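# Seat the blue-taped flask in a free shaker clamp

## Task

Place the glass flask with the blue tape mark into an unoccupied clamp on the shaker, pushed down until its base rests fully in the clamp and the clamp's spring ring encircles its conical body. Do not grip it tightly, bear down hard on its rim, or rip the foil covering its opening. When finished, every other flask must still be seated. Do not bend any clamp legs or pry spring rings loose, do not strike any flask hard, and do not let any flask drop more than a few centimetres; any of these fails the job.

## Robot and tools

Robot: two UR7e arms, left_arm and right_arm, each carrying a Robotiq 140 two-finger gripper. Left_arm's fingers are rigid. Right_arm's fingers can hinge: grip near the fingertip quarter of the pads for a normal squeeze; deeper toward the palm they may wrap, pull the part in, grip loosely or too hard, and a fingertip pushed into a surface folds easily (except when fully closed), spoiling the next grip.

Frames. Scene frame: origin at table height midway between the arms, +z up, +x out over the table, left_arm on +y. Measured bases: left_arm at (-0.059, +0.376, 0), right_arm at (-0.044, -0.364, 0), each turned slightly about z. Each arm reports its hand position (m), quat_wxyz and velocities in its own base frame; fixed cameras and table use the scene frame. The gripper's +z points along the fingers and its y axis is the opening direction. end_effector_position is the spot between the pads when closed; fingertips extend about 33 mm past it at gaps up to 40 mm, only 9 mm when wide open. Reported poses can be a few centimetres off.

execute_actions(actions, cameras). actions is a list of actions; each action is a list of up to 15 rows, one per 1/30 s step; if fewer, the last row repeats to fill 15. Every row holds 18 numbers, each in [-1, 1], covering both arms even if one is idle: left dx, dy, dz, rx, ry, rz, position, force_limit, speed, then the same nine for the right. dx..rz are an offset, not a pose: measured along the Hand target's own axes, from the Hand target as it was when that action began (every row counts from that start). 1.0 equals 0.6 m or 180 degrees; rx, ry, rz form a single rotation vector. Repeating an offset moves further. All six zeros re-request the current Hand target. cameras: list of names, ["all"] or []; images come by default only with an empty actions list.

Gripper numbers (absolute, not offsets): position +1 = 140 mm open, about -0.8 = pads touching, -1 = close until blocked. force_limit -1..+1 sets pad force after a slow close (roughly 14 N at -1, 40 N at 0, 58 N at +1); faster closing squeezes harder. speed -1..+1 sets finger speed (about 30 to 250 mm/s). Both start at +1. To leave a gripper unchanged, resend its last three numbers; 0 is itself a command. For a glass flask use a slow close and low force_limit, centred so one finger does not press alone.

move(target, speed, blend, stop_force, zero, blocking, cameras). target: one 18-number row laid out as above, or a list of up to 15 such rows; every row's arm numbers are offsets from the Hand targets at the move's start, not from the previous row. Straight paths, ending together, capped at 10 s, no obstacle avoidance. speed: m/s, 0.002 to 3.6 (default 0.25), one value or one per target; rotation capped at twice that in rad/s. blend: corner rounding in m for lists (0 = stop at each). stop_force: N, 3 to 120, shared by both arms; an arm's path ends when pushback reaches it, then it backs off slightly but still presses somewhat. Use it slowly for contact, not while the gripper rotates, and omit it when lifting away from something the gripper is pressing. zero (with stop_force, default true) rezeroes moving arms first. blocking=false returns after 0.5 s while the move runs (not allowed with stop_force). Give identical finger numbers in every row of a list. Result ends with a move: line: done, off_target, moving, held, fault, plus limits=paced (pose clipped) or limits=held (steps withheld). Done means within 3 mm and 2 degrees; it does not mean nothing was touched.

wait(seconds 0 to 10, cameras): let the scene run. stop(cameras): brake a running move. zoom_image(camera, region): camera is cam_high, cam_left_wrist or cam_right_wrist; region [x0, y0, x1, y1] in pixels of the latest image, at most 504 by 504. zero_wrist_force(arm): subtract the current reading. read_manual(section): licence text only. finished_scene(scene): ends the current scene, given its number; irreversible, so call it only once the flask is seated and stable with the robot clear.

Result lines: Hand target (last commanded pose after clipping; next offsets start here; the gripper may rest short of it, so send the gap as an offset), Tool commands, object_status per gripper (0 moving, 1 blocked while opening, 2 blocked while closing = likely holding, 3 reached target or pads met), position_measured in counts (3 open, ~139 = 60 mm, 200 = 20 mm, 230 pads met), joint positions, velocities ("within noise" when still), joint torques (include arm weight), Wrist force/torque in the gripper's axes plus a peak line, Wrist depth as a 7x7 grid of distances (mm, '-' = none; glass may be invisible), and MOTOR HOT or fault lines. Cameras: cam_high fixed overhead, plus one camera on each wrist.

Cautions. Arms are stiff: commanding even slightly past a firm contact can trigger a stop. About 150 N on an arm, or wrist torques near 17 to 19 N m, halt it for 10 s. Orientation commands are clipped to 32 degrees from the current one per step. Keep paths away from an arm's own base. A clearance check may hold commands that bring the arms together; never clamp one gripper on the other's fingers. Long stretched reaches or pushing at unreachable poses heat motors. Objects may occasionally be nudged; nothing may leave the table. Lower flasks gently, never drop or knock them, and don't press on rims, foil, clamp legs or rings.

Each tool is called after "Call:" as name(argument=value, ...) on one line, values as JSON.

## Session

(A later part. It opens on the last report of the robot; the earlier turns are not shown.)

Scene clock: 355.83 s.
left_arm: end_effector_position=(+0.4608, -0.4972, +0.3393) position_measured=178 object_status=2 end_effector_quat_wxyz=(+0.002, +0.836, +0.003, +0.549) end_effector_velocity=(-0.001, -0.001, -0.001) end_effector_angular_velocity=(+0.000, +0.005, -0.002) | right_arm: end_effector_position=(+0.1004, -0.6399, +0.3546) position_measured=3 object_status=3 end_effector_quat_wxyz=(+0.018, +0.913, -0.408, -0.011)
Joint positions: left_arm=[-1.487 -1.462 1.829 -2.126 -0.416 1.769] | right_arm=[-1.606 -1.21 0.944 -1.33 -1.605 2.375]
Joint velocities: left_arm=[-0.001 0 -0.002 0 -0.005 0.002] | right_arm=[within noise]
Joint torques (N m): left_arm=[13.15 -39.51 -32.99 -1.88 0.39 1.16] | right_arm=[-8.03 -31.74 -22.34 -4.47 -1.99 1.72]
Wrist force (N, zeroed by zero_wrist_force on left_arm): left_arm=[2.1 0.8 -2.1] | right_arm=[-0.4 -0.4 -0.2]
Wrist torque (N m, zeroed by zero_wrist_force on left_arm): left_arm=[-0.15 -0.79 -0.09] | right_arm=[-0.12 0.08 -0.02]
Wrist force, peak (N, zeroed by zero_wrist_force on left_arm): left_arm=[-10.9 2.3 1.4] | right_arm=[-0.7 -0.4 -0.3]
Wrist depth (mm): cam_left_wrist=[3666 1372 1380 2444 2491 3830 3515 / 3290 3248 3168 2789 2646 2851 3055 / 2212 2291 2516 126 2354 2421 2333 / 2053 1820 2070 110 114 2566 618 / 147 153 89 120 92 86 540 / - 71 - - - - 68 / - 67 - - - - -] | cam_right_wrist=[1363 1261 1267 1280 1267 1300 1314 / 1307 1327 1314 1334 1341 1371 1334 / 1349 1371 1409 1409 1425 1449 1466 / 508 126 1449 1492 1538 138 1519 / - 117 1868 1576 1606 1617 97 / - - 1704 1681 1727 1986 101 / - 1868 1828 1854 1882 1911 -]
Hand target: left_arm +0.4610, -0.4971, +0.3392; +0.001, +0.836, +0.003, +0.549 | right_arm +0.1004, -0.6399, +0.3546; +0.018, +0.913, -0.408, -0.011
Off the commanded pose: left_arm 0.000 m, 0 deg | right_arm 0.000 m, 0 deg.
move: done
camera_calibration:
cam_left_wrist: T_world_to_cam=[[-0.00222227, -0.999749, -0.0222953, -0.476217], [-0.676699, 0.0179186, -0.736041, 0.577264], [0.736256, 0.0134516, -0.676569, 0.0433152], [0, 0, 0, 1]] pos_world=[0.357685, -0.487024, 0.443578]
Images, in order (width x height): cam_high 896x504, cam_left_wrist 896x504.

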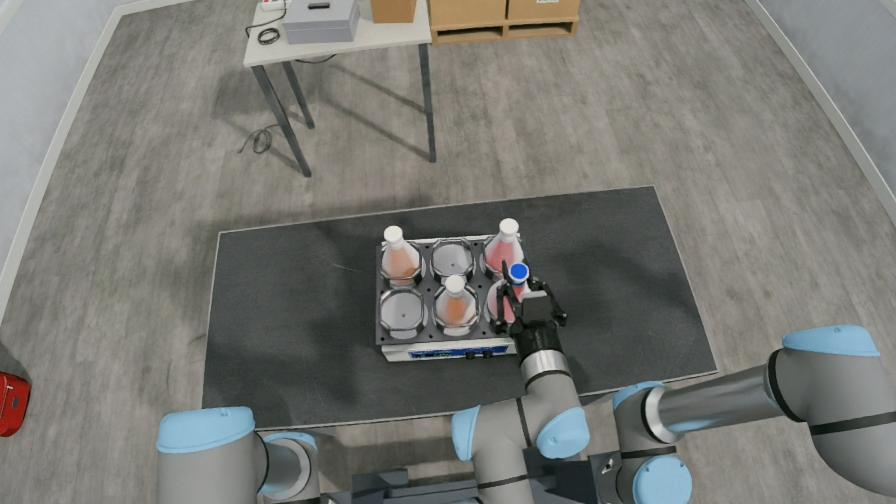

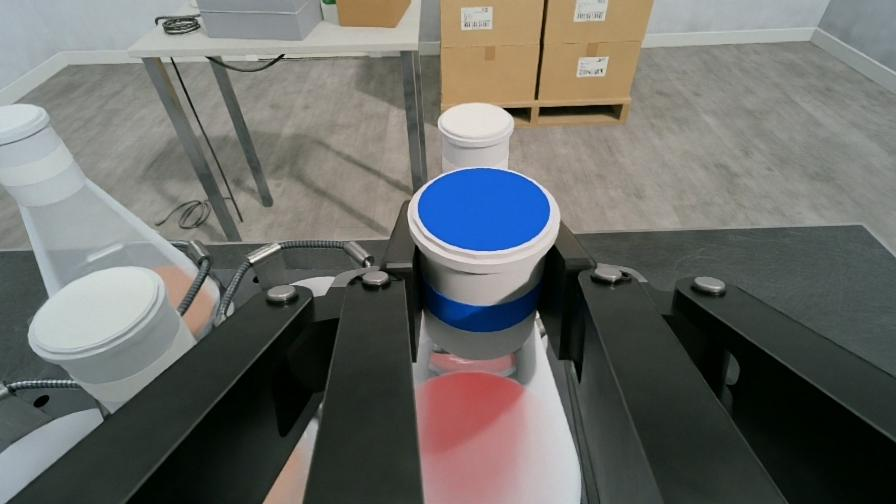

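Call:
move(target=[[-0.0459,0,0.0198,0,0,0,-1,-0.05,-1,0,0,0,0,0,0,1,1,1]], speed=0.012, stop_force=12, cameras=["cam_left_wrist"])

Call:
move(target=[[-0.0459,0,0.0198,0,0,0,-1,-0.05,-1,0,0,0,0,0,0,1,1,1]], speed=0.012, stop_force=18, cameras=["cam_left_wrist"])

Scene clock: 363.03 s.
left_arm: end_effector_position=(+0.4610, -0.4971, +0.3369) position_measured=178 object_status=2 end_effector_quat_wxyz=(+0.001, +0.836, +0.003, +0.549) | right_arm: end_effector_position=(+0.1004, -0.6399, +0.3546) position_measured=3 object_status=3 end_effector_quat_wxyz=(+0.018, +0.913, -0.408, -0.011)
Joint positions: left_arm=[-1.487 -1.459 1.833 -2.132 -0.416 1.769] | right_arm=[-1.606 -1.21 0.944 -1.33 -1.605 2.375]
Joint torques (N m): left_arm=[12.77 -38.75 -27.31 -1.54 0.66 1.15] | right_arm=[-7.99 -31.26 -22.31 -4.62 -1.86 1.71]
Wrist force (N, zeroed by zero_wrist_force on left_arm): left_arm=[11.0 2.1 -4.8] | right_arm=[-0.4 -0.3 -0.2]
Wrist torque (N m, zeroed by zero_wrist_force on left_arm): left_arm=[-0.26 -0.97 -0.15] | right_arm=[-0.10 0.07 -0.02]
Wrist force, peak (N, zeroed by zero_wrist_force on left_arm): left_arm=[14.1 2.3 -7.8] | right_arm=[-0.6 -0.6 -0.4]
Wrist depth (mm): cam_left_wrist=[6110 1380 1380 2444 2516 3564 3515 / 3377 3055 3333 1574 2759 2950 2950 / 2333 2376 2212 230 2354 2333 2271 / 2175 2121 - 110 113 1734 - / 147 150 89 120 92 82 76 / - 71 - - - - 68 / - 67 - - - - -] | cam_right_wrist=[1152 1249 1249 1267 1280 1307 1274 / 1307 1300 1320 1349 1356 1349 1386 / - 1349 1409 1401 1417 1433 1475 / - 125 1425 1716 1776 138 1484 / - 117 1659 1638 1617 1586 97 / - 1617 1638 1739 1693 1751 101 / - 626 1814 1659 1896 1882 -]
Hand target: left_arm +0.4610, -0.4971, +0.3369; +0.001, +0.836, +0.003, +0.549 (not the last commanded pose) | right_arm +0.1004, -0.6399, +0.3546; +0.018, +0.913, -0.408, -0.011
Off the commanded pose: left_arm 0.028 m, 0 deg | right_arm 0.000 m, 0 deg.
move: contact (left_arm)
camera_calibration:
cam_left_wrist: T_world_to_cam=[[-0.0020158, -0.999751, -0.0222175, -0.47638], [-0.676807, 0.0177196, -0.735947, 0.575533], [0.736158, 0.0135534, -0.676674, 0.041675], [0, 0, 0, 1]] pos_world=[0.357885, -0.487024, 0.441178]
Images, in order (width x height): cam_left_wrist 896x504.

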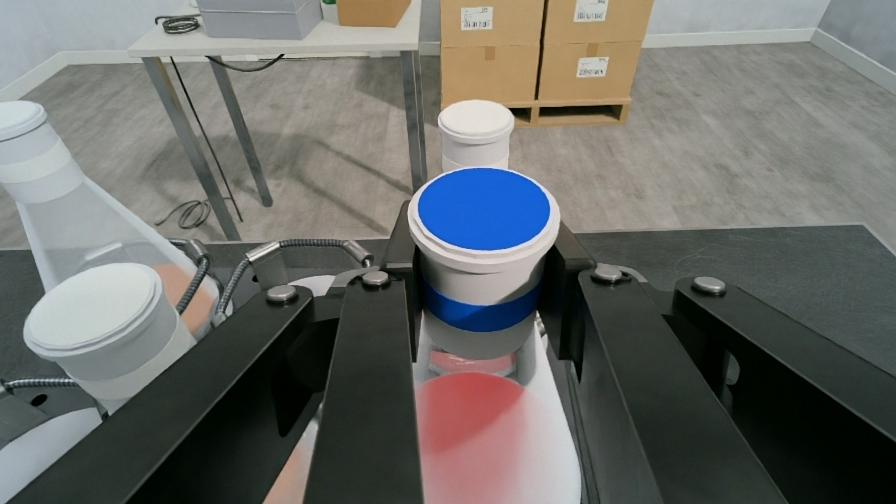

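Scene clock: 365.20 s.
left_arm: end_effector_position=(+0.4610, -0.4972, +0.3241) position_measured=178 object_status=2 end_effector_quat_wxyz=(+0.001, +0.836, +0.003, +0.549) | right_arm: end_effector_position=(+0.1004, -0.6399, +0.3546) position_measured=3 object_status=3 end_effector_quat_wxyz=(+0.018, +0.913, -0.408, -0.011)
Joint positions: left_arm=[-1.487 -1.448 1.854 -2.165 -0.416 1.769] | right_arm=[-1.606 -1.21 0.944 -1.33 -1.605 2.375]
Joint torques (N m): left_arm=[1.92 -32.74 -20.03 -0.96 -1.32 -0.21] | right_arm=[-8.26 -31.7 -22.27 -4.63 -1.85 1.67]
Wrist force (N, zeroed by zero_wrist_force on left_arm): left_arm=[22.6 4.2 -10.9] | right_arm=[-0.5 -0.5 -0.1]
Wrist torque (N m, zeroed by zero_wrist_force on left_arm): left_arm=[-0.22 -1.17 -0.09] | right_arm=[-0.14 0.09 -0.02]
Wrist force, peak (N, zeroed by zero_wrist_force on left_arm): left_arm=[27.7 2.3 -15.0] | right_arm=[-0.8 -0.5 -0.1]
Wrist depth (mm): cam_left_wrist=[- 1372 1372 2421 2491 3564 3208 / 3377 2950 3092 2673 2673 3468 3019 / 2444 2491 2730 114 2291 2444 2491 / 2086 382 2175 107 114 2070 - / 139 146 89 126 92 81 75 / - 71 - - - - 68 / - 67 - - - - -] | cam_right_wrist=[1218 1236 1261 1287 1293 1307 1300 / 1300 1314 1334 1320 1349 1341 1386 / 1363 1363 1449 1417 1417 1466 1449 / - 125 1441 1492 1501 138 1519 / - 117 1557 1519 1627 1596 97 / - - 1648 1681 1693 1789 102 / - - 1854 2034 1828 1911 -]
Hand target: left_arm +0.4610, -0.4972, +0.3242; +0.001, +0.836, +0.003, +0.549 (not the last commanded pose) | right_arm +0.1004, -0.6399, +0.3546; +0.018, +0.913, -0.408, -0.011
Off the commanded pose: left_arm 0.017 m, 0 deg | right_arm 0.000 m, 0 deg.
move: contact (left_arm)
camera_calibration:
cam_left_wrist: T_world_to_cam=[[-0.00194617, -0.999753, -0.0221446, -0.476719], [-0.676758, 0.0176198, -0.735995, 0.56614], [0.736203, 0.0135542, -0.676625, 0.0330442], [0, 0, 0, 1]] pos_world=[0.357885, -0.487024, 0.428478]
Images, in order (width x height): cam_left_wrist 896x504.

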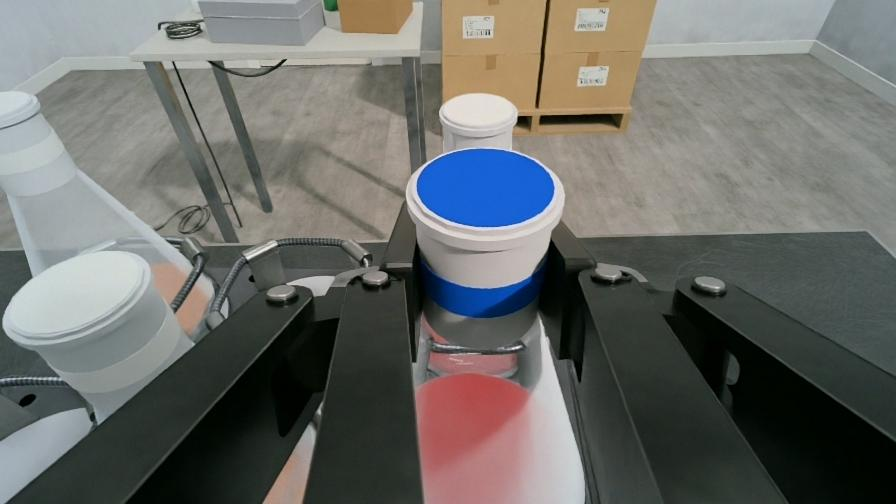

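Call:
move(target=[[-0.0459,0,0.0198,0,0,0,-1,-0.05,-1,0,0,0,0,0,0,1,1,1]], speed=0.012, stop_force=16, cameras=["cam_left_wrist"])

Call:
zoom_image(camera="cam_left_wrist", region=[330, 120, 630, 500])

Scene clock: 370.20 s.
left_arm: end_effector_position=(+0.4610, -0.4971, +0.3214) position_measured=178 object_status=2 end_effector_quat_wxyz=(+0.002, +0.836, +0.003, +0.549) | right_arm: end_effector_position=(+0.1004, -0.6399, +0.3546) position_measured=3 object_status=3 end_effector_quat_wxyz=(+0.018, +0.913, -0.408, -0.011)
Joint positions: left_arm=[-1.487 -1.445 1.859 -2.173 -0.416 1.769] | right_arm=[-1.606 -1.21 0.944 -1.33 -1.605 2.375]
Joint torques (N m): left_arm=[1.09 -28.62 -19.68 -1.08 -7.1 0.99] | right_arm=[-8.58 -31.68 -22.02 -4.74 -1.89 1.68]
Wrist force (N, zeroed by zero_wrist_force on left_arm): left_arm=[31.6 0.1 -13.6] | right_arm=[-0.6 -0.4 -0.4]
Wrist torque (N m, zeroed by zero_wrist_force on left_arm): left_arm=[0.03 -1.44 0.25] | right_arm=[-0.12 0.12 -0.02]
Wrist force, peak (N, zeroed by zero_wrist_force on left_arm): left_arm=[38.3 -0.6 -19.9] | right_arm=[-0.8 -0.4 -0.2]
Wrist depth (mm): cam_left_wrist=[3092 1323 1387 2354 2398 3948 3564 / 3168 3055 2984 2516 2820 2950 2984 / 2467 2444 - 113 2291 2491 2467 / 2156 384 376 108 112 627 645 / 138 147 89 123 92 81 72 / - 71 - - - - 68 / - 67 - - - - -] | cam_right_wrist=[1261 1242 1255 1287 1274 1300 1307 / 1307 1300 1314 1341 1378 1363 1386 / 1307 1363 1417 1409 1433 1441 1466 / - 126 1519 1492 1528 138 1501 / - 117 1596 1596 1617 1596 97 / - 864 1704 1693 1648 1764 102 / - 665 1801 1925 1868 1868 -]
Hand target: left_arm +0.4610, -0.4971, +0.3213; +0.002, +0.836, +0.003, +0.549 (not the last commanded pose) | right_arm +0.1004, -0.6399, +0.3546; +0.018, +0.913, -0.408, -0.011
Off the commanded pose: left_arm 0.027 m, 0 deg | right_arm 0.000 m, 0 deg.
move: contact (left_arm)
camera_calibration:
cam_left_wrist: T_world_to_cam=[[-0.00195234, -0.999759, -0.0218623, -0.476901], [-0.676653, 0.017418, -0.736096, 0.563986], [0.736299, 0.0133561, -0.676524, 0.030976], [0, 0, 0, 1]] pos_world=[0.357884, -0.487023, 0.425678]
Images, in order (width x height): cam_left_wrist 896x504.

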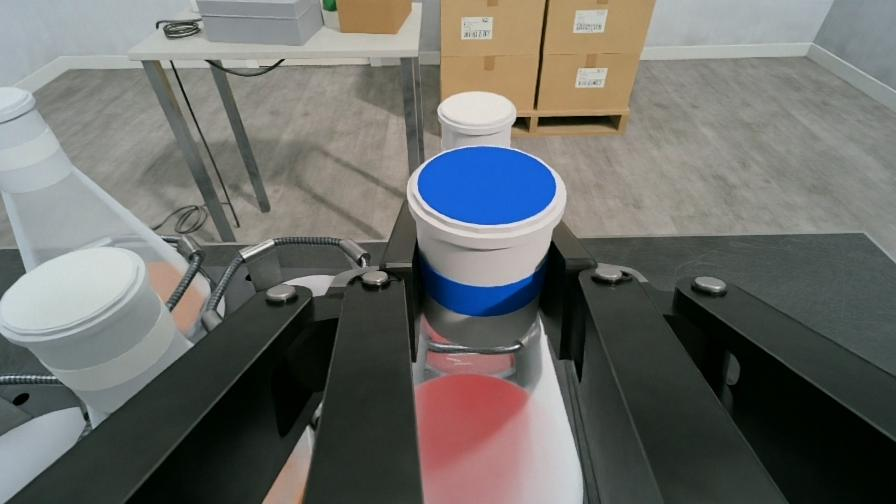

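Scaled by 1.326 from the camera's 896x504 image, which has a finer 1280x720 frame.

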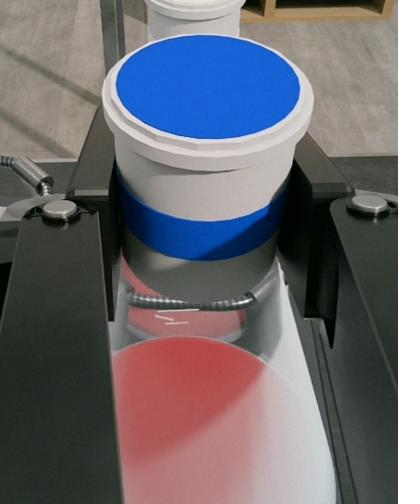

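Call:
move(target=[[0,-0.006,0,0,0,0,-1,-0.05,-1,0,0,0,0,0,0,1,1,1],[0.0015,0,0.0046,0,0,0,-1,-0.05,-1,0,0,0,0,0,0,1,1,1],[-0.0005,0.006,0.0003,0,0,0,-1,-0.05,-1,0,0,0,0,0,0,1,1,1],[-0.0025,0,-0.0043,0,0,0,-1,-0.05,-1,0,0,0,0,0,0,1,1,1],[-0.001,-0.006,0.0005,0,0,0,-1,-0.05,-1,0,0,0,0,0,0,1,1,1],[-0.001,0.0,0.0005,0,0,0,-1,-0.05,-1,0,0,0,0,0,0,1,1,1]], speed=0.025, stop_force=30, cameras=["cam_left_wrist"])

Call:
zoom_image(camera="cam_left_wrist", region=[330, 120, 630, 500])

Scene clock: 375.77 s.
left_arm: end_effector_position=(+0.4610, -0.4972, +0.3207) position_measured=178 object_status=2 end_effector_quat_wxyz=(+0.002, +0.836, +0.003, +0.549) | right_arm: end_effector_position=(+0.1004, -0.6399, +0.3546) position_measured=3 object_status=3 end_effector_quat_wxyz=(+0.018, +0.913, -0.408, -0.011)
Joint positions: left_arm=[-1.487 -1.444 1.86 -2.175 -0.416 1.769] | right_arm=[-1.606 -1.21 0.944 -1.33 -1.605 2.375]
Joint torques (N m): left_arm=[-12.48 -29.41 -6.53 -0.98 -2.83 1.03] | right_arm=[-8.63 -31.77 -22.1 -4.72 -1.75 1.72]
Wrist force (N, zeroed by zero_wrist_force on left_arm): left_arm=[30.4 0.1 -10.6] | right_arm=[-0.5 -0.4 -0.1]
Wrist torque (N m, zeroed by zero_wrist_force on left_arm): left_arm=[-0.16 -1.40 -0.14] | right_arm=[-0.13 0.10 -0.01]
Wrist force, peak (N, zeroed by zero_wrist_force on left_arm): left_arm=[34.4 9.2 -16.7] | right_arm=[-0.8 -0.3 -0.4]
Wrist depth (mm): cam_left_wrist=[- 1387 1387 2333 2444 5703 - / 3208 3130 3168 1492 2619 3468 3130 / 2354 2354 2491 113 2333 2398 2467 / 2121 363 405 107 114 638 620 / 137 147 89 126 92 81 553 / - 71 - - - - 68 / - 67 - - - - -] | cam_right_wrist=[1178 1249 1255 1280 1287 1307 1307 / 1314 1314 1327 1334 1363 1386 1371 / 1386 1349 1386 1433 1433 1356 1441 / - 125 1458 1484 1547 138 1519 / - 117 1596 1576 1586 1586 97 / - - 1716 1704 1727 1751 101 / - 618 1801 1896 1868 1868 -]
Hand target: left_arm +0.4610, -0.4972, +0.3207; +0.002, +0.836, +0.003, +0.549 | right_arm +0.1004, -0.6399, +0.3546; +0.018, +0.913, -0.408, -0.011
Off the commanded pose: left_arm 0.000 m, 0 deg | right_arm 0.000 m, 0 deg.
move: done
camera_calibration:
cam_left_wrist: T_world_to_cam=[[-0.00195363, -0.999759, -0.0218621, -0.476915], [-0.676703, 0.0174178, -0.73605, 0.563469], [0.736253, 0.0133562, -0.676574, 0.0305403], [0, 0, 0, 1]] pos_world=[0.357884, -0.487023, 0.424978]
Images, in order (width x height): cam_left_wrist 896x504.

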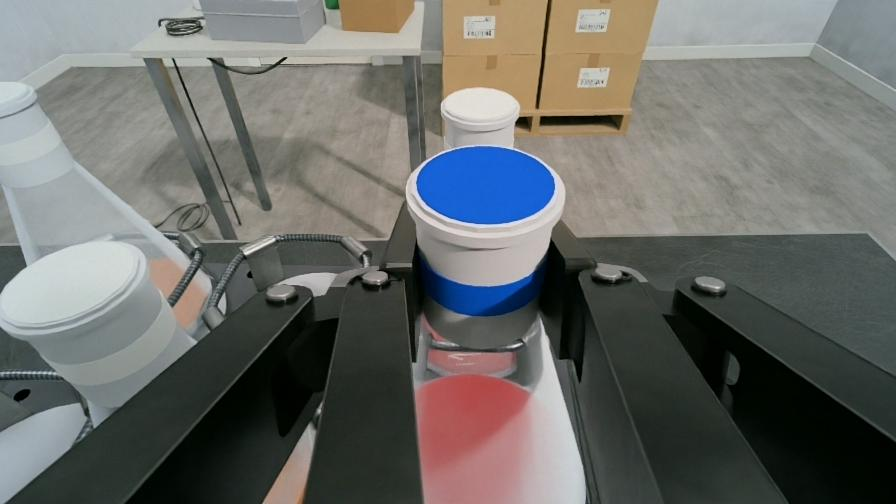

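Scaled by 1.326 from the camera's 896x504 image, which has a finer 1280x720 frame.

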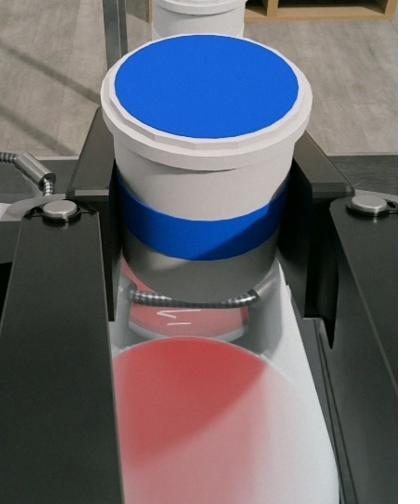

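Call:
move(target=[[-0.0023,-0.007,0.001,0,0,0,-1,-0.05,-1,0,0,0,0,0,0,1,1,1],[-0.0004,0,0.0056,0,0,0,-1,-0.05,-1,0,0,0,0,0,0,1,1,1],[-0.0028,0.007,0.0013,0,0,0,-1,-0.05,-1,0,0,0,0,0,0,1,1,1],[-0.005,0,-0.0033,0,0,0,-1,-0.05,-1,0,0,0,0,0,0,1,1,1],[-0.0035,-0.007,0.0016,0,0,0,-1,-0.05,-1,0,0,0,0,0,0,1,1,1],[-0.0016,0.0,0.0056,0,0,0,-1,-0.05,-1,0,0,0,0,0,0,1,1,1],[-0.0035,0.007,0.0016,0,0,0,-1,-0.05,-1,0,0,0,0,0,0,1,1,1],[-0.0035,0.0,0.0016,0,0,0,-1,-0.05,-1,0,0,0,0,0,0,1,1,1]], speed=0.025, stop_force=30, cameras=["cam_left_wrist"])

Call:
zoom_image(camera="cam_left_wrist", region=[330, 120, 630, 500])

Scene clock: 387.27 s.
left_arm: end_effector_position=(+0.4611, -0.4972, +0.3184) position_measured=178 object_status=2 end_effector_quat_wxyz=(+0.002, +0.836, +0.003, +0.549) | right_arm: end_effector_position=(+0.1004, -0.6399, +0.3546) position_measured=3 object_status=3 end_effector_quat_wxyz=(+0.018, +0.913, -0.408, -0.011)
Joint positions: left_arm=[-1.487 -1.442 1.864 -2.181 -0.416 1.769] | right_arm=[-1.606 -1.21 0.944 -1.33 -1.605 2.375]
Joint torques (N m): left_arm=[14.44 -3.13 -19.5 1.31 -4.46 -0.67] | right_arm=[-8.11 -31.21 -22.19 -4.78 -1.85 1.66]
Wrist force (N, zeroed by zero_wrist_force on left_arm): left_arm=[27.7 0.9 -13.8] | right_arm=[-0.6 -0.5 -0.2]
Wrist torque (N m, zeroed by zero_wrist_force on left_arm): left_arm=[-0.14 -1.37 0.00] | right_arm=[-0.14 0.10 -0.02]
Wrist force, peak (N, zeroed by zero_wrist_force on left_arm): left_arm=[45.0 -11.5 -16.1] | right_arm=[-0.7 -0.6 -0.2]
Wrist depth (mm): cam_left_wrist=[3666 1358 1380 2333 2421 2916 3774 / 3333 2984 3019 2444 2789 3055 3130 / 2398 2421 2444 113 2251 2541 2444 / 2212 374 405 108 114 617 - / 137 148 89 125 86 81 529 / - 71 - - - - 68 / - 67 - - - - -] | cam_right_wrist=[1230 1218 1261 1280 1293 1314 1307 / 1307 1363 1293 1314 1363 1349 1386 / 1320 1334 1409 1378 1409 1433 1441 / - 126 1363 1501 1510 138 1510 / - 117 1510 1566 1606 1596 97 / - - 1458 1693 1716 1764 101 / - 617 1841 1841 1789 1882 -]
Hand target: left_arm +0.4611, -0.4972, +0.3184; +0.002, +0.836, +0.003, +0.549 | right_arm +0.1004, -0.6399, +0.3546; +0.018, +0.913, -0.408, -0.011
Off the commanded pose: left_arm 0.000 m, 0 deg | right_arm 0.000 m, 0 deg.
move: done
camera_calibration:
cam_left_wrist: T_world_to_cam=[[-0.00195363, -0.999759, -0.0218621, -0.476966], [-0.676703, 0.0174178, -0.73605, 0.561776], [0.736253, 0.0133562, -0.676574, 0.0289842], [0, 0, 0, 1]] pos_world=[0.357884, -0.487023, 0.422678]
Images, in order (width x height): cam_left_wrist 896x504.

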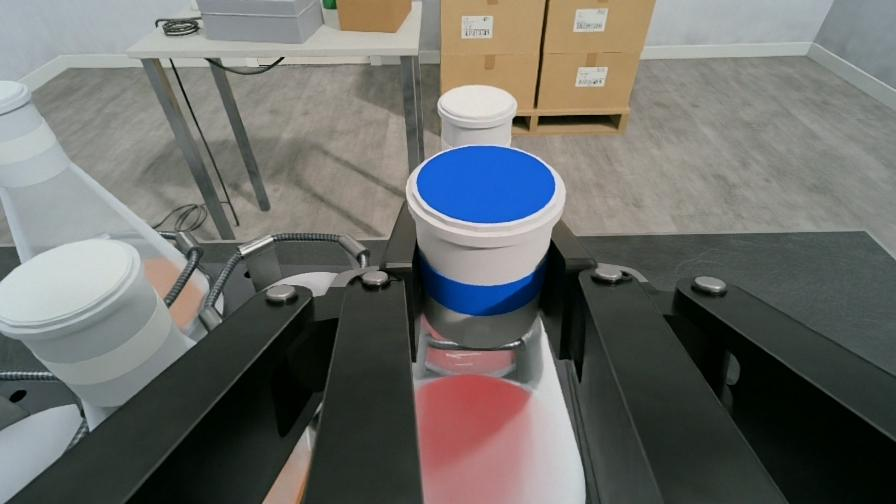

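Scaled by 1.326 from the camera's 896x504 image, which has a finer 1280x720 frame.

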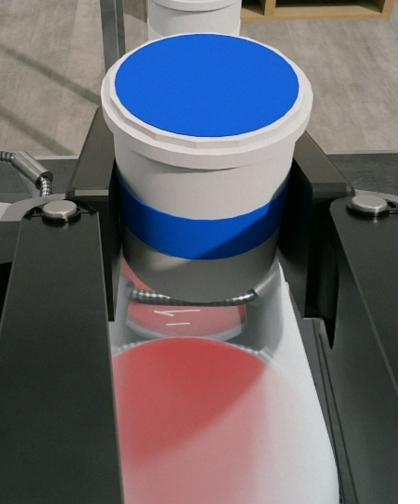

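Call:
move(target=[[-0.0023,-0.007,0.001,0,0,0,-1,-0.05,-1,0,0,0,0,0,0,1,1,1],[-0.0004,0,0.0056,0,0,0,-1,-0.05,-1,0,0,0,0,0,0,1,1,1],[-0.0028,0.007,0.0013,0,0,0,-1,-0.05,-1,0,0,0,0,0,0,1,1,1],[-0.005,0,-0.0033,0,0,0,-1,-0.05,-1,0,0,0,0,0,0,1,1,1],[-0.0035,-0.007,0.0016,0,0,0,-1,-0.05,-1,0,0,0,0,0,0,1,1,1],[-0.0016,0.0,0.0056,0,0,0,-1,-0.05,-1,0,0,0,0,0,0,1,1,1],[-0.0035,0.007,0.0016,0,0,0,-1,-0.05,-1,0,0,0,0,0,0,1,1,1],[-0.0035,0.0,0.0016,0,0,0,-1,-0.05,-1,0,0,0,0,0,0,1,1,1]], speed=0.025, stop_force=30, cameras=["cam_left_wrist"])

Call:
zoom_image(camera="cam_left_wrist", region=[330, 120, 630, 500])

Scene clock: 397.60 s.
left_arm: end_effector_position=(+0.4611, -0.4972, +0.3160) position_measured=178 object_status=2 end_effector_quat_wxyz=(+0.002, +0.836, +0.003, +0.549) | right_arm: end_effector_position=(+0.1004, -0.6399, +0.3546) position_measured=3 object_status=3 end_effector_quat_wxyz=(+0.018, +0.913, -0.408, -0.011)
Joint positions: left_arm=[-1.487 -1.439 1.867 -2.188 -0.416 1.77] | right_arm=[-1.606 -1.21 0.944 -1.33 -1.605 2.375]
Joint torques (N m): left_arm=[10.75 -3.57 -18.93 1.87 -4.01 -0.83] | right_arm=[-8.26 -31.39 -21.66 -4.91 -1.89 1.79]
Wrist force (N, zeroed by zero_wrist_force on left_arm): left_arm=[30.3 1.8 -8.3] | right_arm=[-0.7 -0.2 -0.1]
Wrist torque (N m, zeroed by zero_wrist_force on left_arm): left_arm=[-0.03 -1.36 -0.11] | right_arm=[-0.09 0.12 -0.02]
Wrist force, peak (N, zeroed by zero_wrist_force on left_arm): left_arm=[51.8 -16.5 -20.1] | right_arm=[-0.8 -0.4 -0.3]
Wrist depth (mm): cam_left_wrist=[- 1365 1372 2271 2467 4277 - / 3290 3019 3208 1410 2950 2984 3168 / 2398 2541 2646 112 2354 2491 2376 / 153 358 402 106 113 615 1688 / 137 148 89 126 92 81 528 / - 71 - - - - 68 / - 67 - - - - -] | cam_right_wrist=[1162 1249 1267 1261 1280 1300 1314 / 1314 1307 1314 1341 1349 1356 1378 / 1307 1371 1401 1401 1417 1433 1475 / - 125 1409 1492 1501 138 1519 / - 117 1557 1576 1596 1596 97 / - - 1751 1681 1704 1739 101 / - 1458 1789 1764 1776 1882 -]
Hand target: left_arm +0.4611, -0.4972, +0.3161; +0.002, +0.836, +0.003, +0.549 | right_arm +0.1004, -0.6399, +0.3546; +0.018, +0.913, -0.408, -0.011
Off the commanded pose: left_arm 0.000 m, 0 deg | right_arm 0.000 m, 0 deg.
move: done
camera_calibration:
cam_left_wrist: T_world_to_cam=[[-0.00195577, -0.999759, -0.0218624, -0.477015], [-0.676757, 0.0174185, -0.736, 0.56015], [0.736204, 0.0133561, -0.676628, 0.0273945], [0, 0, 0, 1]] pos_world=[0.357985, -0.487023, 0.420378]
Images, in order (width x height): cam_left_wrist 896x504.

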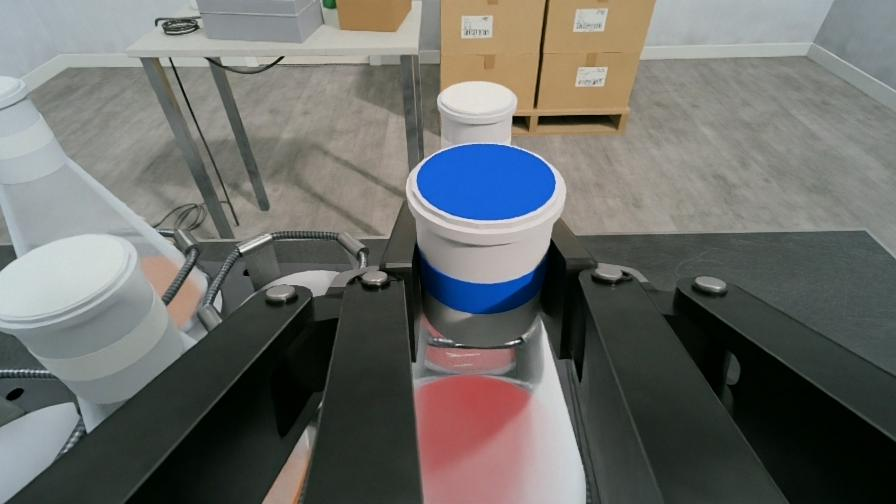

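Scaled by 1.326 from the camera's 896x504 image, which has a finer 1280x720 frame.

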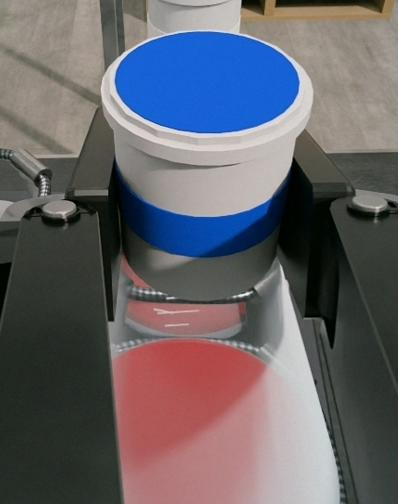

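Call:
move(target=[[-0.0018,-0.007,0.0018,0,0,0,-1,-0.05,-1,0,0,0,0,0,0,1,1,1],[0.0004,0,0.006,0,0,0,-1,-0.05,-1,0,0,0,0,0,0,1,1,1],[-0.0023,0.007,0.002,0,0,0,-1,-0.05,-1,0,0,0,0,0,0,1,1,1],[-0.0045,0,-0.0025,0,0,0,-1,-0.05,-1,0,0,0,0,0,0,1,1,1],[-0.003,-0.007,0.0024,0,0,0,-1,-0.05,-1,0,0,0,0,0,0,1,1,1],[-0.001,0.0,0.006,0,0,0,-1,-0.05,-1,0,0,0,0,0,0,1,1,1],[-0.003,0.007,0.0024,0,0,0,-1,-0.05,-1,0,0,0,0,0,0,1,1,1],[-0.003,0.0,0.0024,0,0,0,-1,-0.05,-1,0,0,0,0,0,0,1,1,1]], speed=0.025, stop_force=30, cameras=["cam_left_wrist"])

Call:
zoom_image(camera="cam_left_wrist", region=[330, 120, 630, 500])

Scene clock: 403.83 s.
left_arm: end_effector_position=(+0.4617, -0.4972, +0.3139) position_measured=178 object_status=2 end_effector_quat_wxyz=(+0.002, +0.836, +0.003, +0.549) | right_arm: end_effector_position=(+0.1004, -0.6399, +0.3546) position_measured=3 object_status=3 end_effector_quat_wxyz=(+0.018, +0.913, -0.408, -0.011)
Joint positions: left_arm=[-1.486 -1.436 1.871 -2.197 -0.416 1.772] | right_arm=[-1.606 -1.21 0.944 -1.33 -1.605 2.375]
Joint torques (N m): left_arm=[6.46 3.2 -15.08 2.54 -11.7 -0.66] | right_arm=[-8.3 -31.31 -22.08 -4.93 -1.71 1.79]
Wrist force (N, zeroed by zero_wrist_force on left_arm): left_arm=[43.1 -5.4 -9.1] | right_arm=[-0.4 -0.5 -0.1]
Wrist torque (N m, zeroed by zero_wrist_force on left_arm): left_arm=[-0.15 -1.63 -0.14] | right_arm=[-0.15 0.07 -0.02]
Wrist force, peak (N, zeroed by zero_wrist_force on left_arm): left_arm=[56.6 -18.2 -5.9] | right_arm=[-0.7 -0.6 -0.4]
Wrist depth (mm): cam_left_wrist=[5032 1351 1410 2444 2398 4139 3719 / 3168 3168 3208 1450 2820 3377 2916 / 2376 2421 2444 111 2291 2467 2444 / 143 386 395 107 122 631 2212 / 135 147 89 126 92 81 496 / - 71 - 254 - - 68 / - 67 - - - - -] | cam_right_wrist=[1274 1224 1255 1274 1287 1274 1320 / 1300 1307 1307 1334 1334 1378 1363 / 1349 1433 1386 1393 1425 1433 1458 / - 125 1441 1501 1519 138 1538 / - 117 1547 1576 1606 1596 97 / - - 1670 1716 1727 - 101 / - 714 1814 1739 1704 1841 -]
Hand target: left_arm +0.4617, -0.4972, +0.3138; +0.002, +0.836, +0.003, +0.549 | right_arm +0.1004, -0.6399, +0.3546; +0.018, +0.913, -0.408, -0.011
Off the commanded pose: left_arm 0.000 m, 0 deg | right_arm 0.000 m, 0 deg.
move: done
camera_calibration:
cam_left_wrist: T_world_to_cam=[[-0.00195266, -0.999759, -0.0218626, -0.477063], [-0.676653, 0.0174184, -0.736096, 0.558939], [0.736299, 0.013356, -0.676524, 0.0253867], [0, 0, 0, 1]] pos_world=[0.358584, -0.487023, 0.418178]
Images, in order (width x height): cam_left_wrist 896x504.

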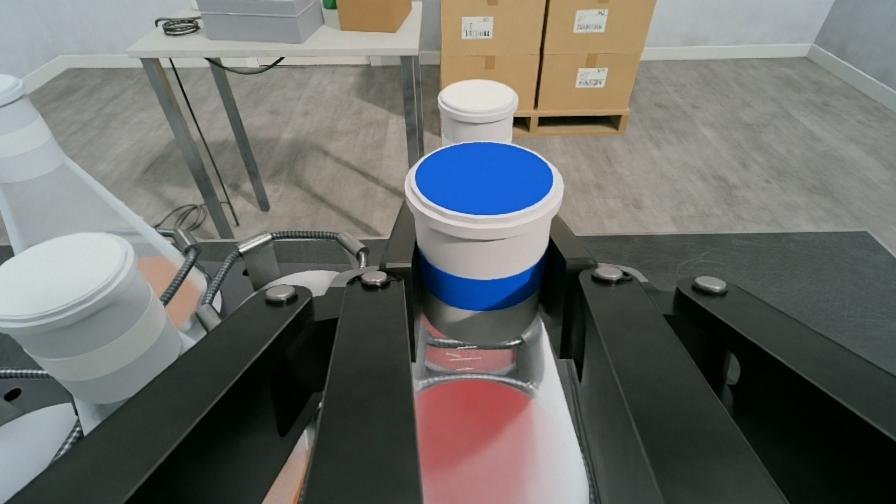

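Scaled by 1.326 from the camera's 896x504 image, which has a finer 1280x720 frame.

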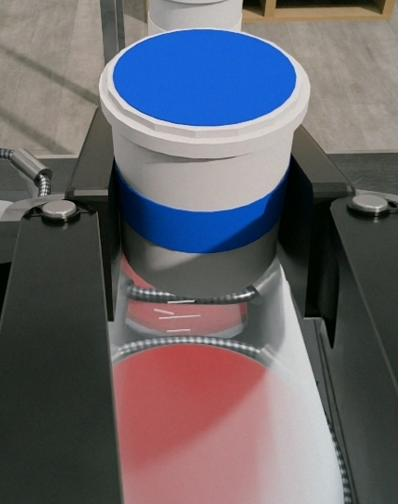

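Call:
move(target=[[0.0005,-0.007,-0.0002,0,0,0,-1,-0.05,-1,0,0,0,0,0,0,1,1,1],[0.0005,0.007,-0.0002,0,0,0,-1,-0.05,-1,0,0,0,0,0,0,1,1,1],[0.0,-0.007,0.0,0,0,0,-1,-0.05,-1,0,0,0,0,0,0,1,1,1],[0.0,0.007,0,0,0,0,-1,-0.05,-1,0,0,0,0,0,0,1,1,1],[0.0,0.0,0,0,0,0,-1,-0.05,-1,0,0,0,0,0,0,1,1,1]], speed=0.025, stop_force=30, cameras=["cam_left_wrist"])

Call:
zoom_image(camera="cam_left_wrist", region=[330, 120, 630, 500])

Scene clock: 409.50 s.
left_arm: end_effector_position=(+0.4617, -0.4972, +0.3139) position_measured=178 object_status=2 end_effector_quat_wxyz=(+0.002, +0.836, +0.003, +0.549) | right_arm: end_effector_position=(+0.1004, -0.6399, +0.3546) position_measured=3 object_status=3 end_effector_quat_wxyz=(+0.018, +0.913, -0.408, -0.011)
Joint positions: left_arm=[-1.486 -1.436 1.871 -2.197 -0.416 1.772] | right_arm=[-1.606 -1.21 0.944 -1.33 -1.605 2.375]
Joint torques (N m): left_arm=[5.89 3.12 -16.34 2.39 -11.6 -0.63] | right_arm=[-8.81 -31.29 -22.61 -5.01 -1.81 1.75]
Wrist force (N, zeroed by zero_wrist_force on left_arm): left_arm=[42.4 -5.8 -8.3] | right_arm=[-0.5 -0.4 0.0]
Wrist torque (N m, zeroed by zero_wrist_force on left_arm): left_arm=[-0.14 -1.55 -0.35] | right_arm=[-0.12 0.08 -0.02]
Wrist force, peak (N, zeroed by zero_wrist_force on left_arm): left_arm=[56.6 -19.0 -7.0] | right_arm=[-0.7 -0.5 -0.1]
Wrist depth (mm): cam_left_wrist=[- 1380 1380 2376 2467 3130 - / 3208 3168 3019 224 2646 2984 2851 / 2398 2398 2566 112 2251 2444 2516 / 143 369 398 107 115 - 615 / 135 146 89 126 92 81 80 / - 71 - - - - 68 / - 67 - - - - -] | cam_right_wrist=[1184 1173 1249 1255 1280 1314 1307 / 1287 1307 1314 1327 1371 1363 1393 / 1341 1393 1449 1409 1401 1433 1466 / - 126 1378 1501 1617 138 1538 / - 117 1538 1617 1648 1586 97 / - - 1693 1693 1727 1764 101 / - 618 1776 1801 1854 1801 -]
Hand target: left_arm +0.4617, -0.4972, +0.3138; +0.002, +0.836, +0.003, +0.549 | right_arm +0.1004, -0.6399, +0.3546; +0.018, +0.913, -0.408, -0.011
Off the commanded pose: left_arm 0.000 m, 0 deg | right_arm 0.000 m, 0 deg.
move: done
camera_calibration:
cam_left_wrist: T_world_to_cam=[[-0.00195234, -0.999759, -0.0218623, -0.477063], [-0.676653, 0.017418, -0.736096, 0.558939], [0.736299, 0.0133561, -0.676524, 0.0253867], [0, 0, 0, 1]] pos_world=[0.358584, -0.487023, 0.418178]
Images, in order (width x height): cam_left_wrist 896x504.

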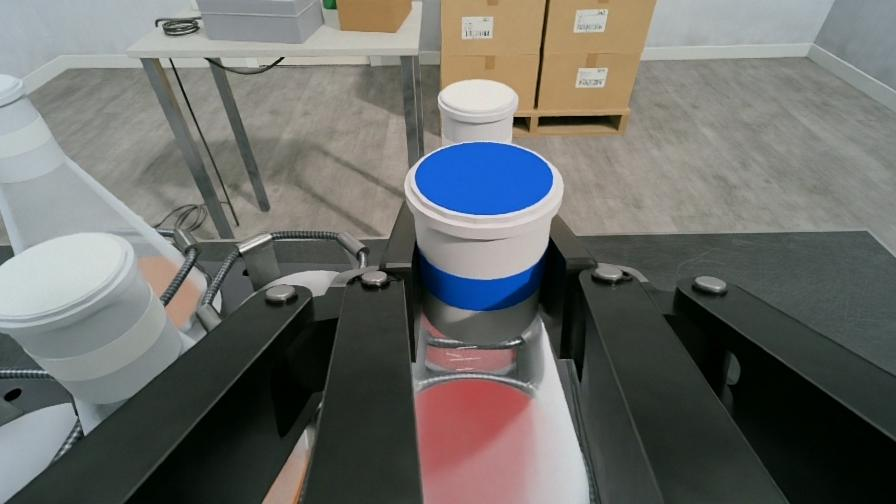

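Scaled by 1.326 from the camera's 896x504 image, which has a finer 1280x720 frame.

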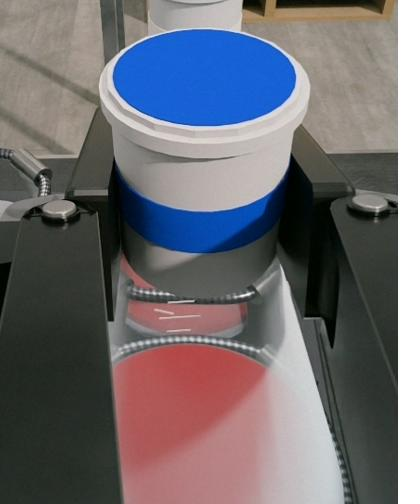

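Call:
move(target=[[-0.0014,0,-0.0067,0,0,0,-1,-0.05,-1,0,0,0,0,0,0,1,1,1],[-0.0014,-0.005,-0.0067,0,0,0,-1,-0.05,-1,0,0,0,0,0,0,1,1,1],[-0.0014,0.005,-0.0067,0,0,0,-1,-0.05,-1,0,0,0,0,0,0,1,1,1],[-0.0014,0,-0.0067,0,0,0,-1,-0.05,-1,0,0,0,0,0,0,1,1,1]], speed=0.025, stop_force=20, cameras=["cam_left_wrist"])

Call:
zoom_image(camera="cam_left_wrist", region=[330, 120, 630, 500])

Scene clock: 414.67 s.
left_arm: end_effector_position=(+0.4577, -0.4972, +0.3147) position_measured=178 object_status=2 end_effector_quat_wxyz=(+0.002, +0.836, +0.003, +0.549) | right_arm: end_effector_position=(+0.1004, -0.6399, +0.3546) position_measured=3 object_status=3 end_effector_quat_wxyz=(+0.018, +0.913, -0.408, -0.011)
Joint positions: left_arm=[-1.494 -1.442 1.871 -2.173 -0.415 1.753] | right_arm=[-1.606 -1.21 0.944 -1.33 -1.605 2.375]
Joint torques (N m): left_arm=[14.87 -6.11 -20.85 1.41 -4.78 -0.59] | right_arm=[-8.23 -31.25 -21.95 -4.93 -1.78 1.7]
Wrist force (N, zeroed by zero_wrist_force on left_arm): left_arm=[24.1 3.9 -7.4] | right_arm=[-0.5 -0.4 -0.2]
Wrist torque (N m, zeroed by zero_wrist_force on left_arm): left_arm=[-0.30 -1.20 -0.32] | right_arm=[-0.12 0.09 -0.01]
Wrist force, peak (N, zeroed by zero_wrist_force on left_arm): left_arm=[50.6 -6.3 -2.7] | right_arm=[-0.9 -0.4 -0.2]
Wrist depth (mm): cam_left_wrist=[3948 1402 1402 2398 2421 3888 - / 3019 2883 3208 232 2730 3092 2541 / 2467 2541 2541 112 2354 2541 2231 / 141 358 621 107 112 624 638 / 140 150 89 126 92 81 521 / - 71 - - - - 68 / - 67 - - - - -] | cam_right_wrist=[1236 1242 1230 1267 1274 1287 1320 / 1307 1300 1327 1320 1356 1356 1371 / 1349 1341 1458 1425 1425 1433 1441 / - 126 1409 1538 1528 138 1528 / - 117 1538 1606 1638 1586 97 / - - 1638 1693 1739 1854 102 / - 669 1789 1986 1868 1868 -]
Hand target: left_arm +0.4577, -0.4972, +0.3147; +0.002, +0.836, +0.003, +0.549 | right_arm +0.1004, -0.6399, +0.3546; +0.018, +0.913, -0.408, -0.011
Off the commanded pose: left_arm 0.000 m, 0 deg | right_arm 0.000 m, 0 deg.
move: done
camera_calibration:
cam_left_wrist: T_world_to_cam=[[-0.00195363, -0.999759, -0.0218621, -0.477053], [-0.676703, 0.0174178, -0.73605, 0.55682], [0.736253, 0.0133562, -0.676574, 0.0289105], [0, 0, 0, 1]] pos_world=[0.354584, -0.487023, 0.418978]
Images, in order (width x height): cam_left_wrist 896x504.

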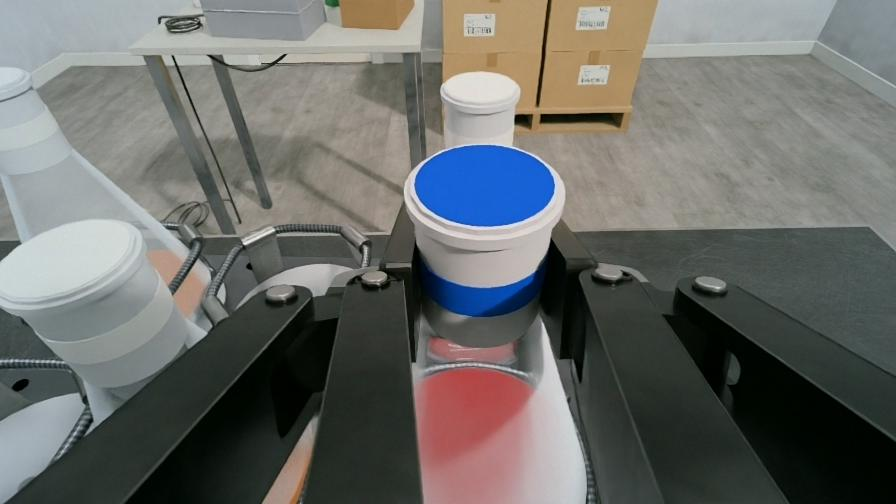

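Scaled by 1.326 from the camera's 896x504 image, which has a finer 1280x720 frame.

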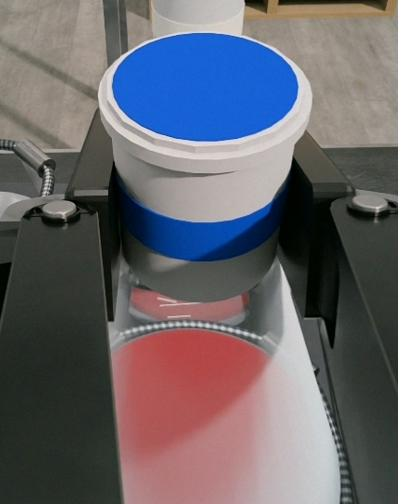

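Call:
move(target=[[-0.0015,-0.006,0.0007,0,0,0,-1,-0.05,-1,0,0,0,0,0,0,1,1,1],[-0.003,0.006,0.0013,0,0,0,-1,-0.05,-1,0,0,0,0,0,0,1,1,1],[-0.0046,-0.006,0.002,0,0,0,-1,-0.05,-1,0,0,0,0,0,0,1,1,1],[-0.0046,0.006,0.002,0,0,0,-1,-0.05,-1,0,0,0,0,0,0,1,1,1],[-0.0046,0,0.002,0,0,0,-1,-0.05,-1,0,0,0,0,0,0,1,1,1]], speed=0.025, stop_force=28, cameras=["cam_left_wrist"])

Call:
zoom_image(camera="cam_left_wrist", region=[330, 120, 630, 500])

Scene clock: 422.77 s.
left_arm: end_effector_position=(+0.4577, -0.4972, +0.3117) position_measured=178 object_status=2 end_effector_quat_wxyz=(+0.002, +0.836, +0.003, +0.549) | right_arm: end_effector_position=(+0.1004, -0.6399, +0.3546) position_measured=3 object_status=3 end_effector_quat_wxyz=(+0.018, +0.913, -0.408, -0.011)
Joint positions: left_arm=[-1.494 -1.439 1.876 -2.181 -0.415 1.753] | right_arm=[-1.606 -1.21 0.944 -1.33 -1.605 2.375]
Joint torques (N m): left_arm=[11.84 -4.41 -19.26 1.41 -1.66 -0.21] | right_arm=[-8.44 -31.37 -22.24 -4.95 -1.79 1.7]
Wrist force (N, zeroed by zero_wrist_force on left_arm): left_arm=[30.1 2.1 -8.5] | right_arm=[-0.3 -0.5 0.0]
Wrist torque (N m, zeroed by zero_wrist_force on left_arm): left_arm=[0.10 -1.37 -0.03] | right_arm=[-0.15 0.05 -0.02]
Wrist force, peak (N, zeroed by zero_wrist_force on left_arm): left_arm=[47.8 -18.1 -14.7] | right_arm=[-0.7 -0.6 -0.3]
Wrist depth (mm): cam_left_wrist=[3130 1372 1351 2354 2566 3290 3515 / 4842 2984 3208 228 2851 3130 3019 / 2516 2444 2541 112 2444 2516 2619 / 140 357 390 107 112 614 601 / 140 150 89 123 92 81 508 / - 71 - - - - 68 / - 67 - - - - -] | cam_right_wrist=[1162 1261 1255 1267 1280 1280 1320 / - 1334 1341 1349 1287 1287 1386 / 1320 1409 1401 1425 1433 1441 1458 / 506 126 1528 1519 1492 138 1510 / - 117 1627 1576 1596 1606 97 / - - 1586 1659 1764 1776 102 / - 706 1751 1925 1868 2067 -]
Hand target: left_arm +0.4577, -0.4972, +0.3116; +0.002, +0.836, +0.003, +0.549 | right_arm +0.1004, -0.6399, +0.3546; +0.018, +0.913, -0.408, -0.011
Off the commanded pose: left_arm 0.000 m, 0 deg | right_arm 0.000 m, 0 deg.
move: done
camera_calibration:
cam_left_wrist: T_world_to_cam=[[-0.00195363, -0.999759, -0.0218621, -0.477219], [-0.676703, 0.0174178, -0.73605, 0.554613], [0.736253, 0.0133562, -0.676574, 0.0268821], [0, 0, 0, 1]] pos_world=[0.354584, -0.487123, 0.415978]
Images, in order (width x height): cam_left_wrist 896x504.

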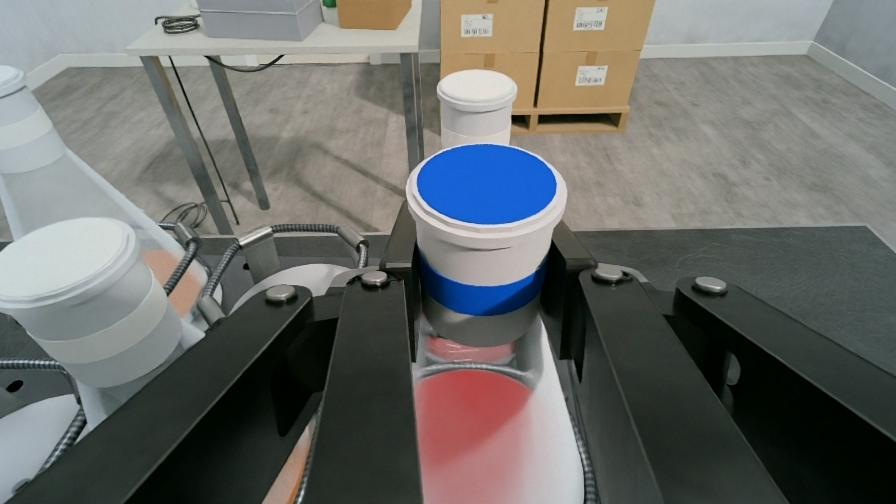

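Scaled by 1.326 from the camera's 896x504 image, which has a finer 1280x720 frame.

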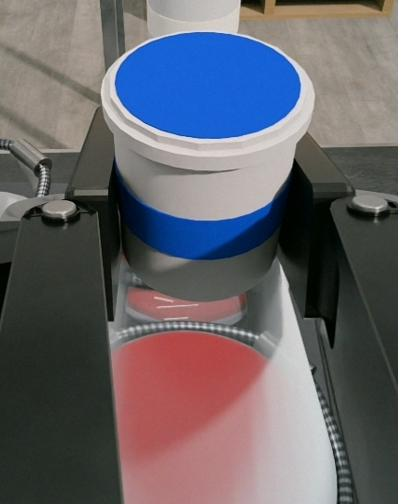

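Call:
move(target=[[-0.0023,-0.006,-0.0005,0,0,0,-1,-0.05,-1,0,0,0,0,0,0,1,1,1],[-0.0036,0.006,0,0,0,0,-1,-0.05,-1,0,0,0,0,0,0,1,1,1],[-0.0052,-0.006,0.0005,0,0,0,-1,-0.05,-1,0,0,0,0,0,0,1,1,1],[-0.006,0.006,0.0009,0,0,0,-1,-0.05,-1,0,0,0,0,0,0,1,1,1],[-0.006,0,0.0009,0,0,0,-1,-0.05,-1,0,0,0,0,0,0,1,1,1]], speed=0.025, stop_force=28, cameras=["cam_left_wrist"])

Call:
zoom_image(camera="cam_left_wrist", region=[330, 120, 630, 500])

Scene clock: 429.47 s.
left_arm: end_effector_position=(+0.4568, -0.4973, +0.3081) position_measured=178 object_status=2 end_effector_quat_wxyz=(+0.002, +0.836, +0.003, +0.549) | right_arm: end_effector_position=(+0.1004, -0.6399, +0.3546) position_measured=3 object_status=3 end_effector_quat_wxyz=(+0.018, +0.913, -0.408, -0.011)
Joint positions: left_arm=[-1.495 -1.437 1.882 -2.185 -0.415 1.749] | right_arm=[-1.606 -1.21 0.944 -1.33 -1.605 2.375]
Joint torques (N m): left_arm=[14.93 -11.23 -25.05 0.6 -1.32 -0.77] | right_arm=[-8.11 -31.31 -22.15 -4.97 -1.87 1.69]
Wrist force (N, zeroed by zero_wrist_force on left_arm): left_arm=[14.1 2.4 -6.8] | right_arm=[-0.6 -0.6 0.1]
Wrist torque (N m, zeroed by zero_wrist_force on left_arm): left_arm=[-0.35 -1.02 -0.22] | right_arm=[-0.17 0.11 -0.01]
Wrist force, peak (N, zeroed by zero_wrist_force on left_arm): left_arm=[48.7 12.7 -10.2] | right_arm=[-0.8 -0.6 0.0]
Wrist depth (mm): cam_left_wrist=[3888 1358 1426 2376 2541 3888 3055 / 3248 3168 2984 226 2789 2759 3019 / 2516 2312 2312 112 2312 2138 2333 / 133 339 380 103 109 - 581 / 141 151 89 125 86 81 506 / - 71 - - - - 68 / - 67 - - - - -] | cam_right_wrist=[1195 1261 1267 1280 1307 1307 1307 / 1287 1300 1320 1349 1280 1378 1378 / 1106 1363 1401 1401 1576 1466 1458 / - 126 1466 1501 1501 138 1547 / - 117 - 1501 1627 1596 97 / - - 1659 1751 1716 1776 102 / - 1739 1789 1814 1801 1868 -]
Hand target: left_arm +0.4568, -0.4973, +0.3081; +0.002, +0.836, +0.003, +0.549 | right_arm +0.1004, -0.6399, +0.3546; +0.018, +0.913, -0.408, -0.011
Off the commanded pose: left_arm 0.000 m, 0 deg | right_arm 0.000 m, 0 deg.
move: done
camera_calibration:
cam_left_wrist: T_world_to_cam=[[-0.00195363, -0.999759, -0.0218621, -0.477297], [-0.676703, 0.0174178, -0.73605, 0.55136], [0.736253, 0.0133562, -0.676574, 0.0252504], [0, 0, 0, 1]] pos_world=[0.353584, -0.487123, 0.412478]
Images, in order (width x height): cam_left_wrist 896x504.

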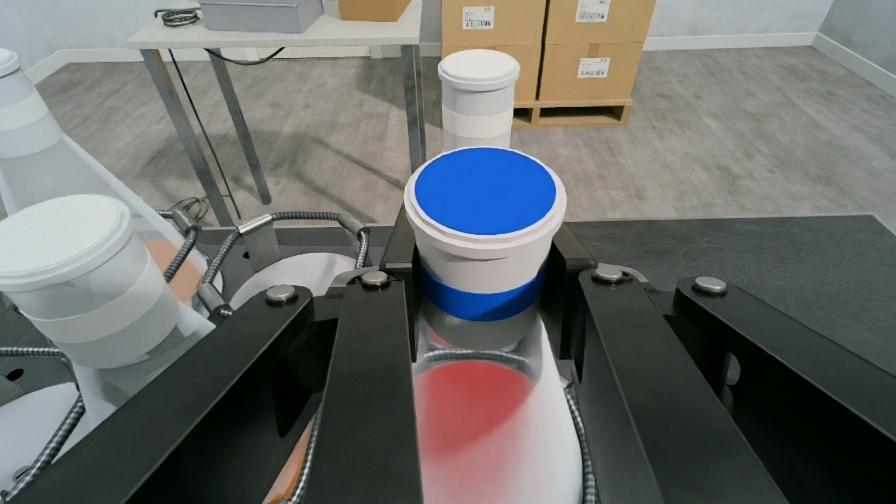

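Scaled by 1.326 from the camera's 896x504 image, which has a finer 1280x720 frame.

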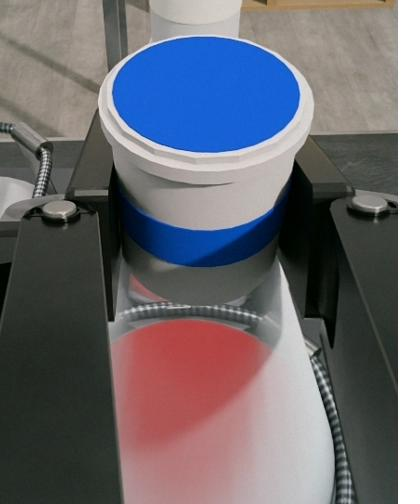

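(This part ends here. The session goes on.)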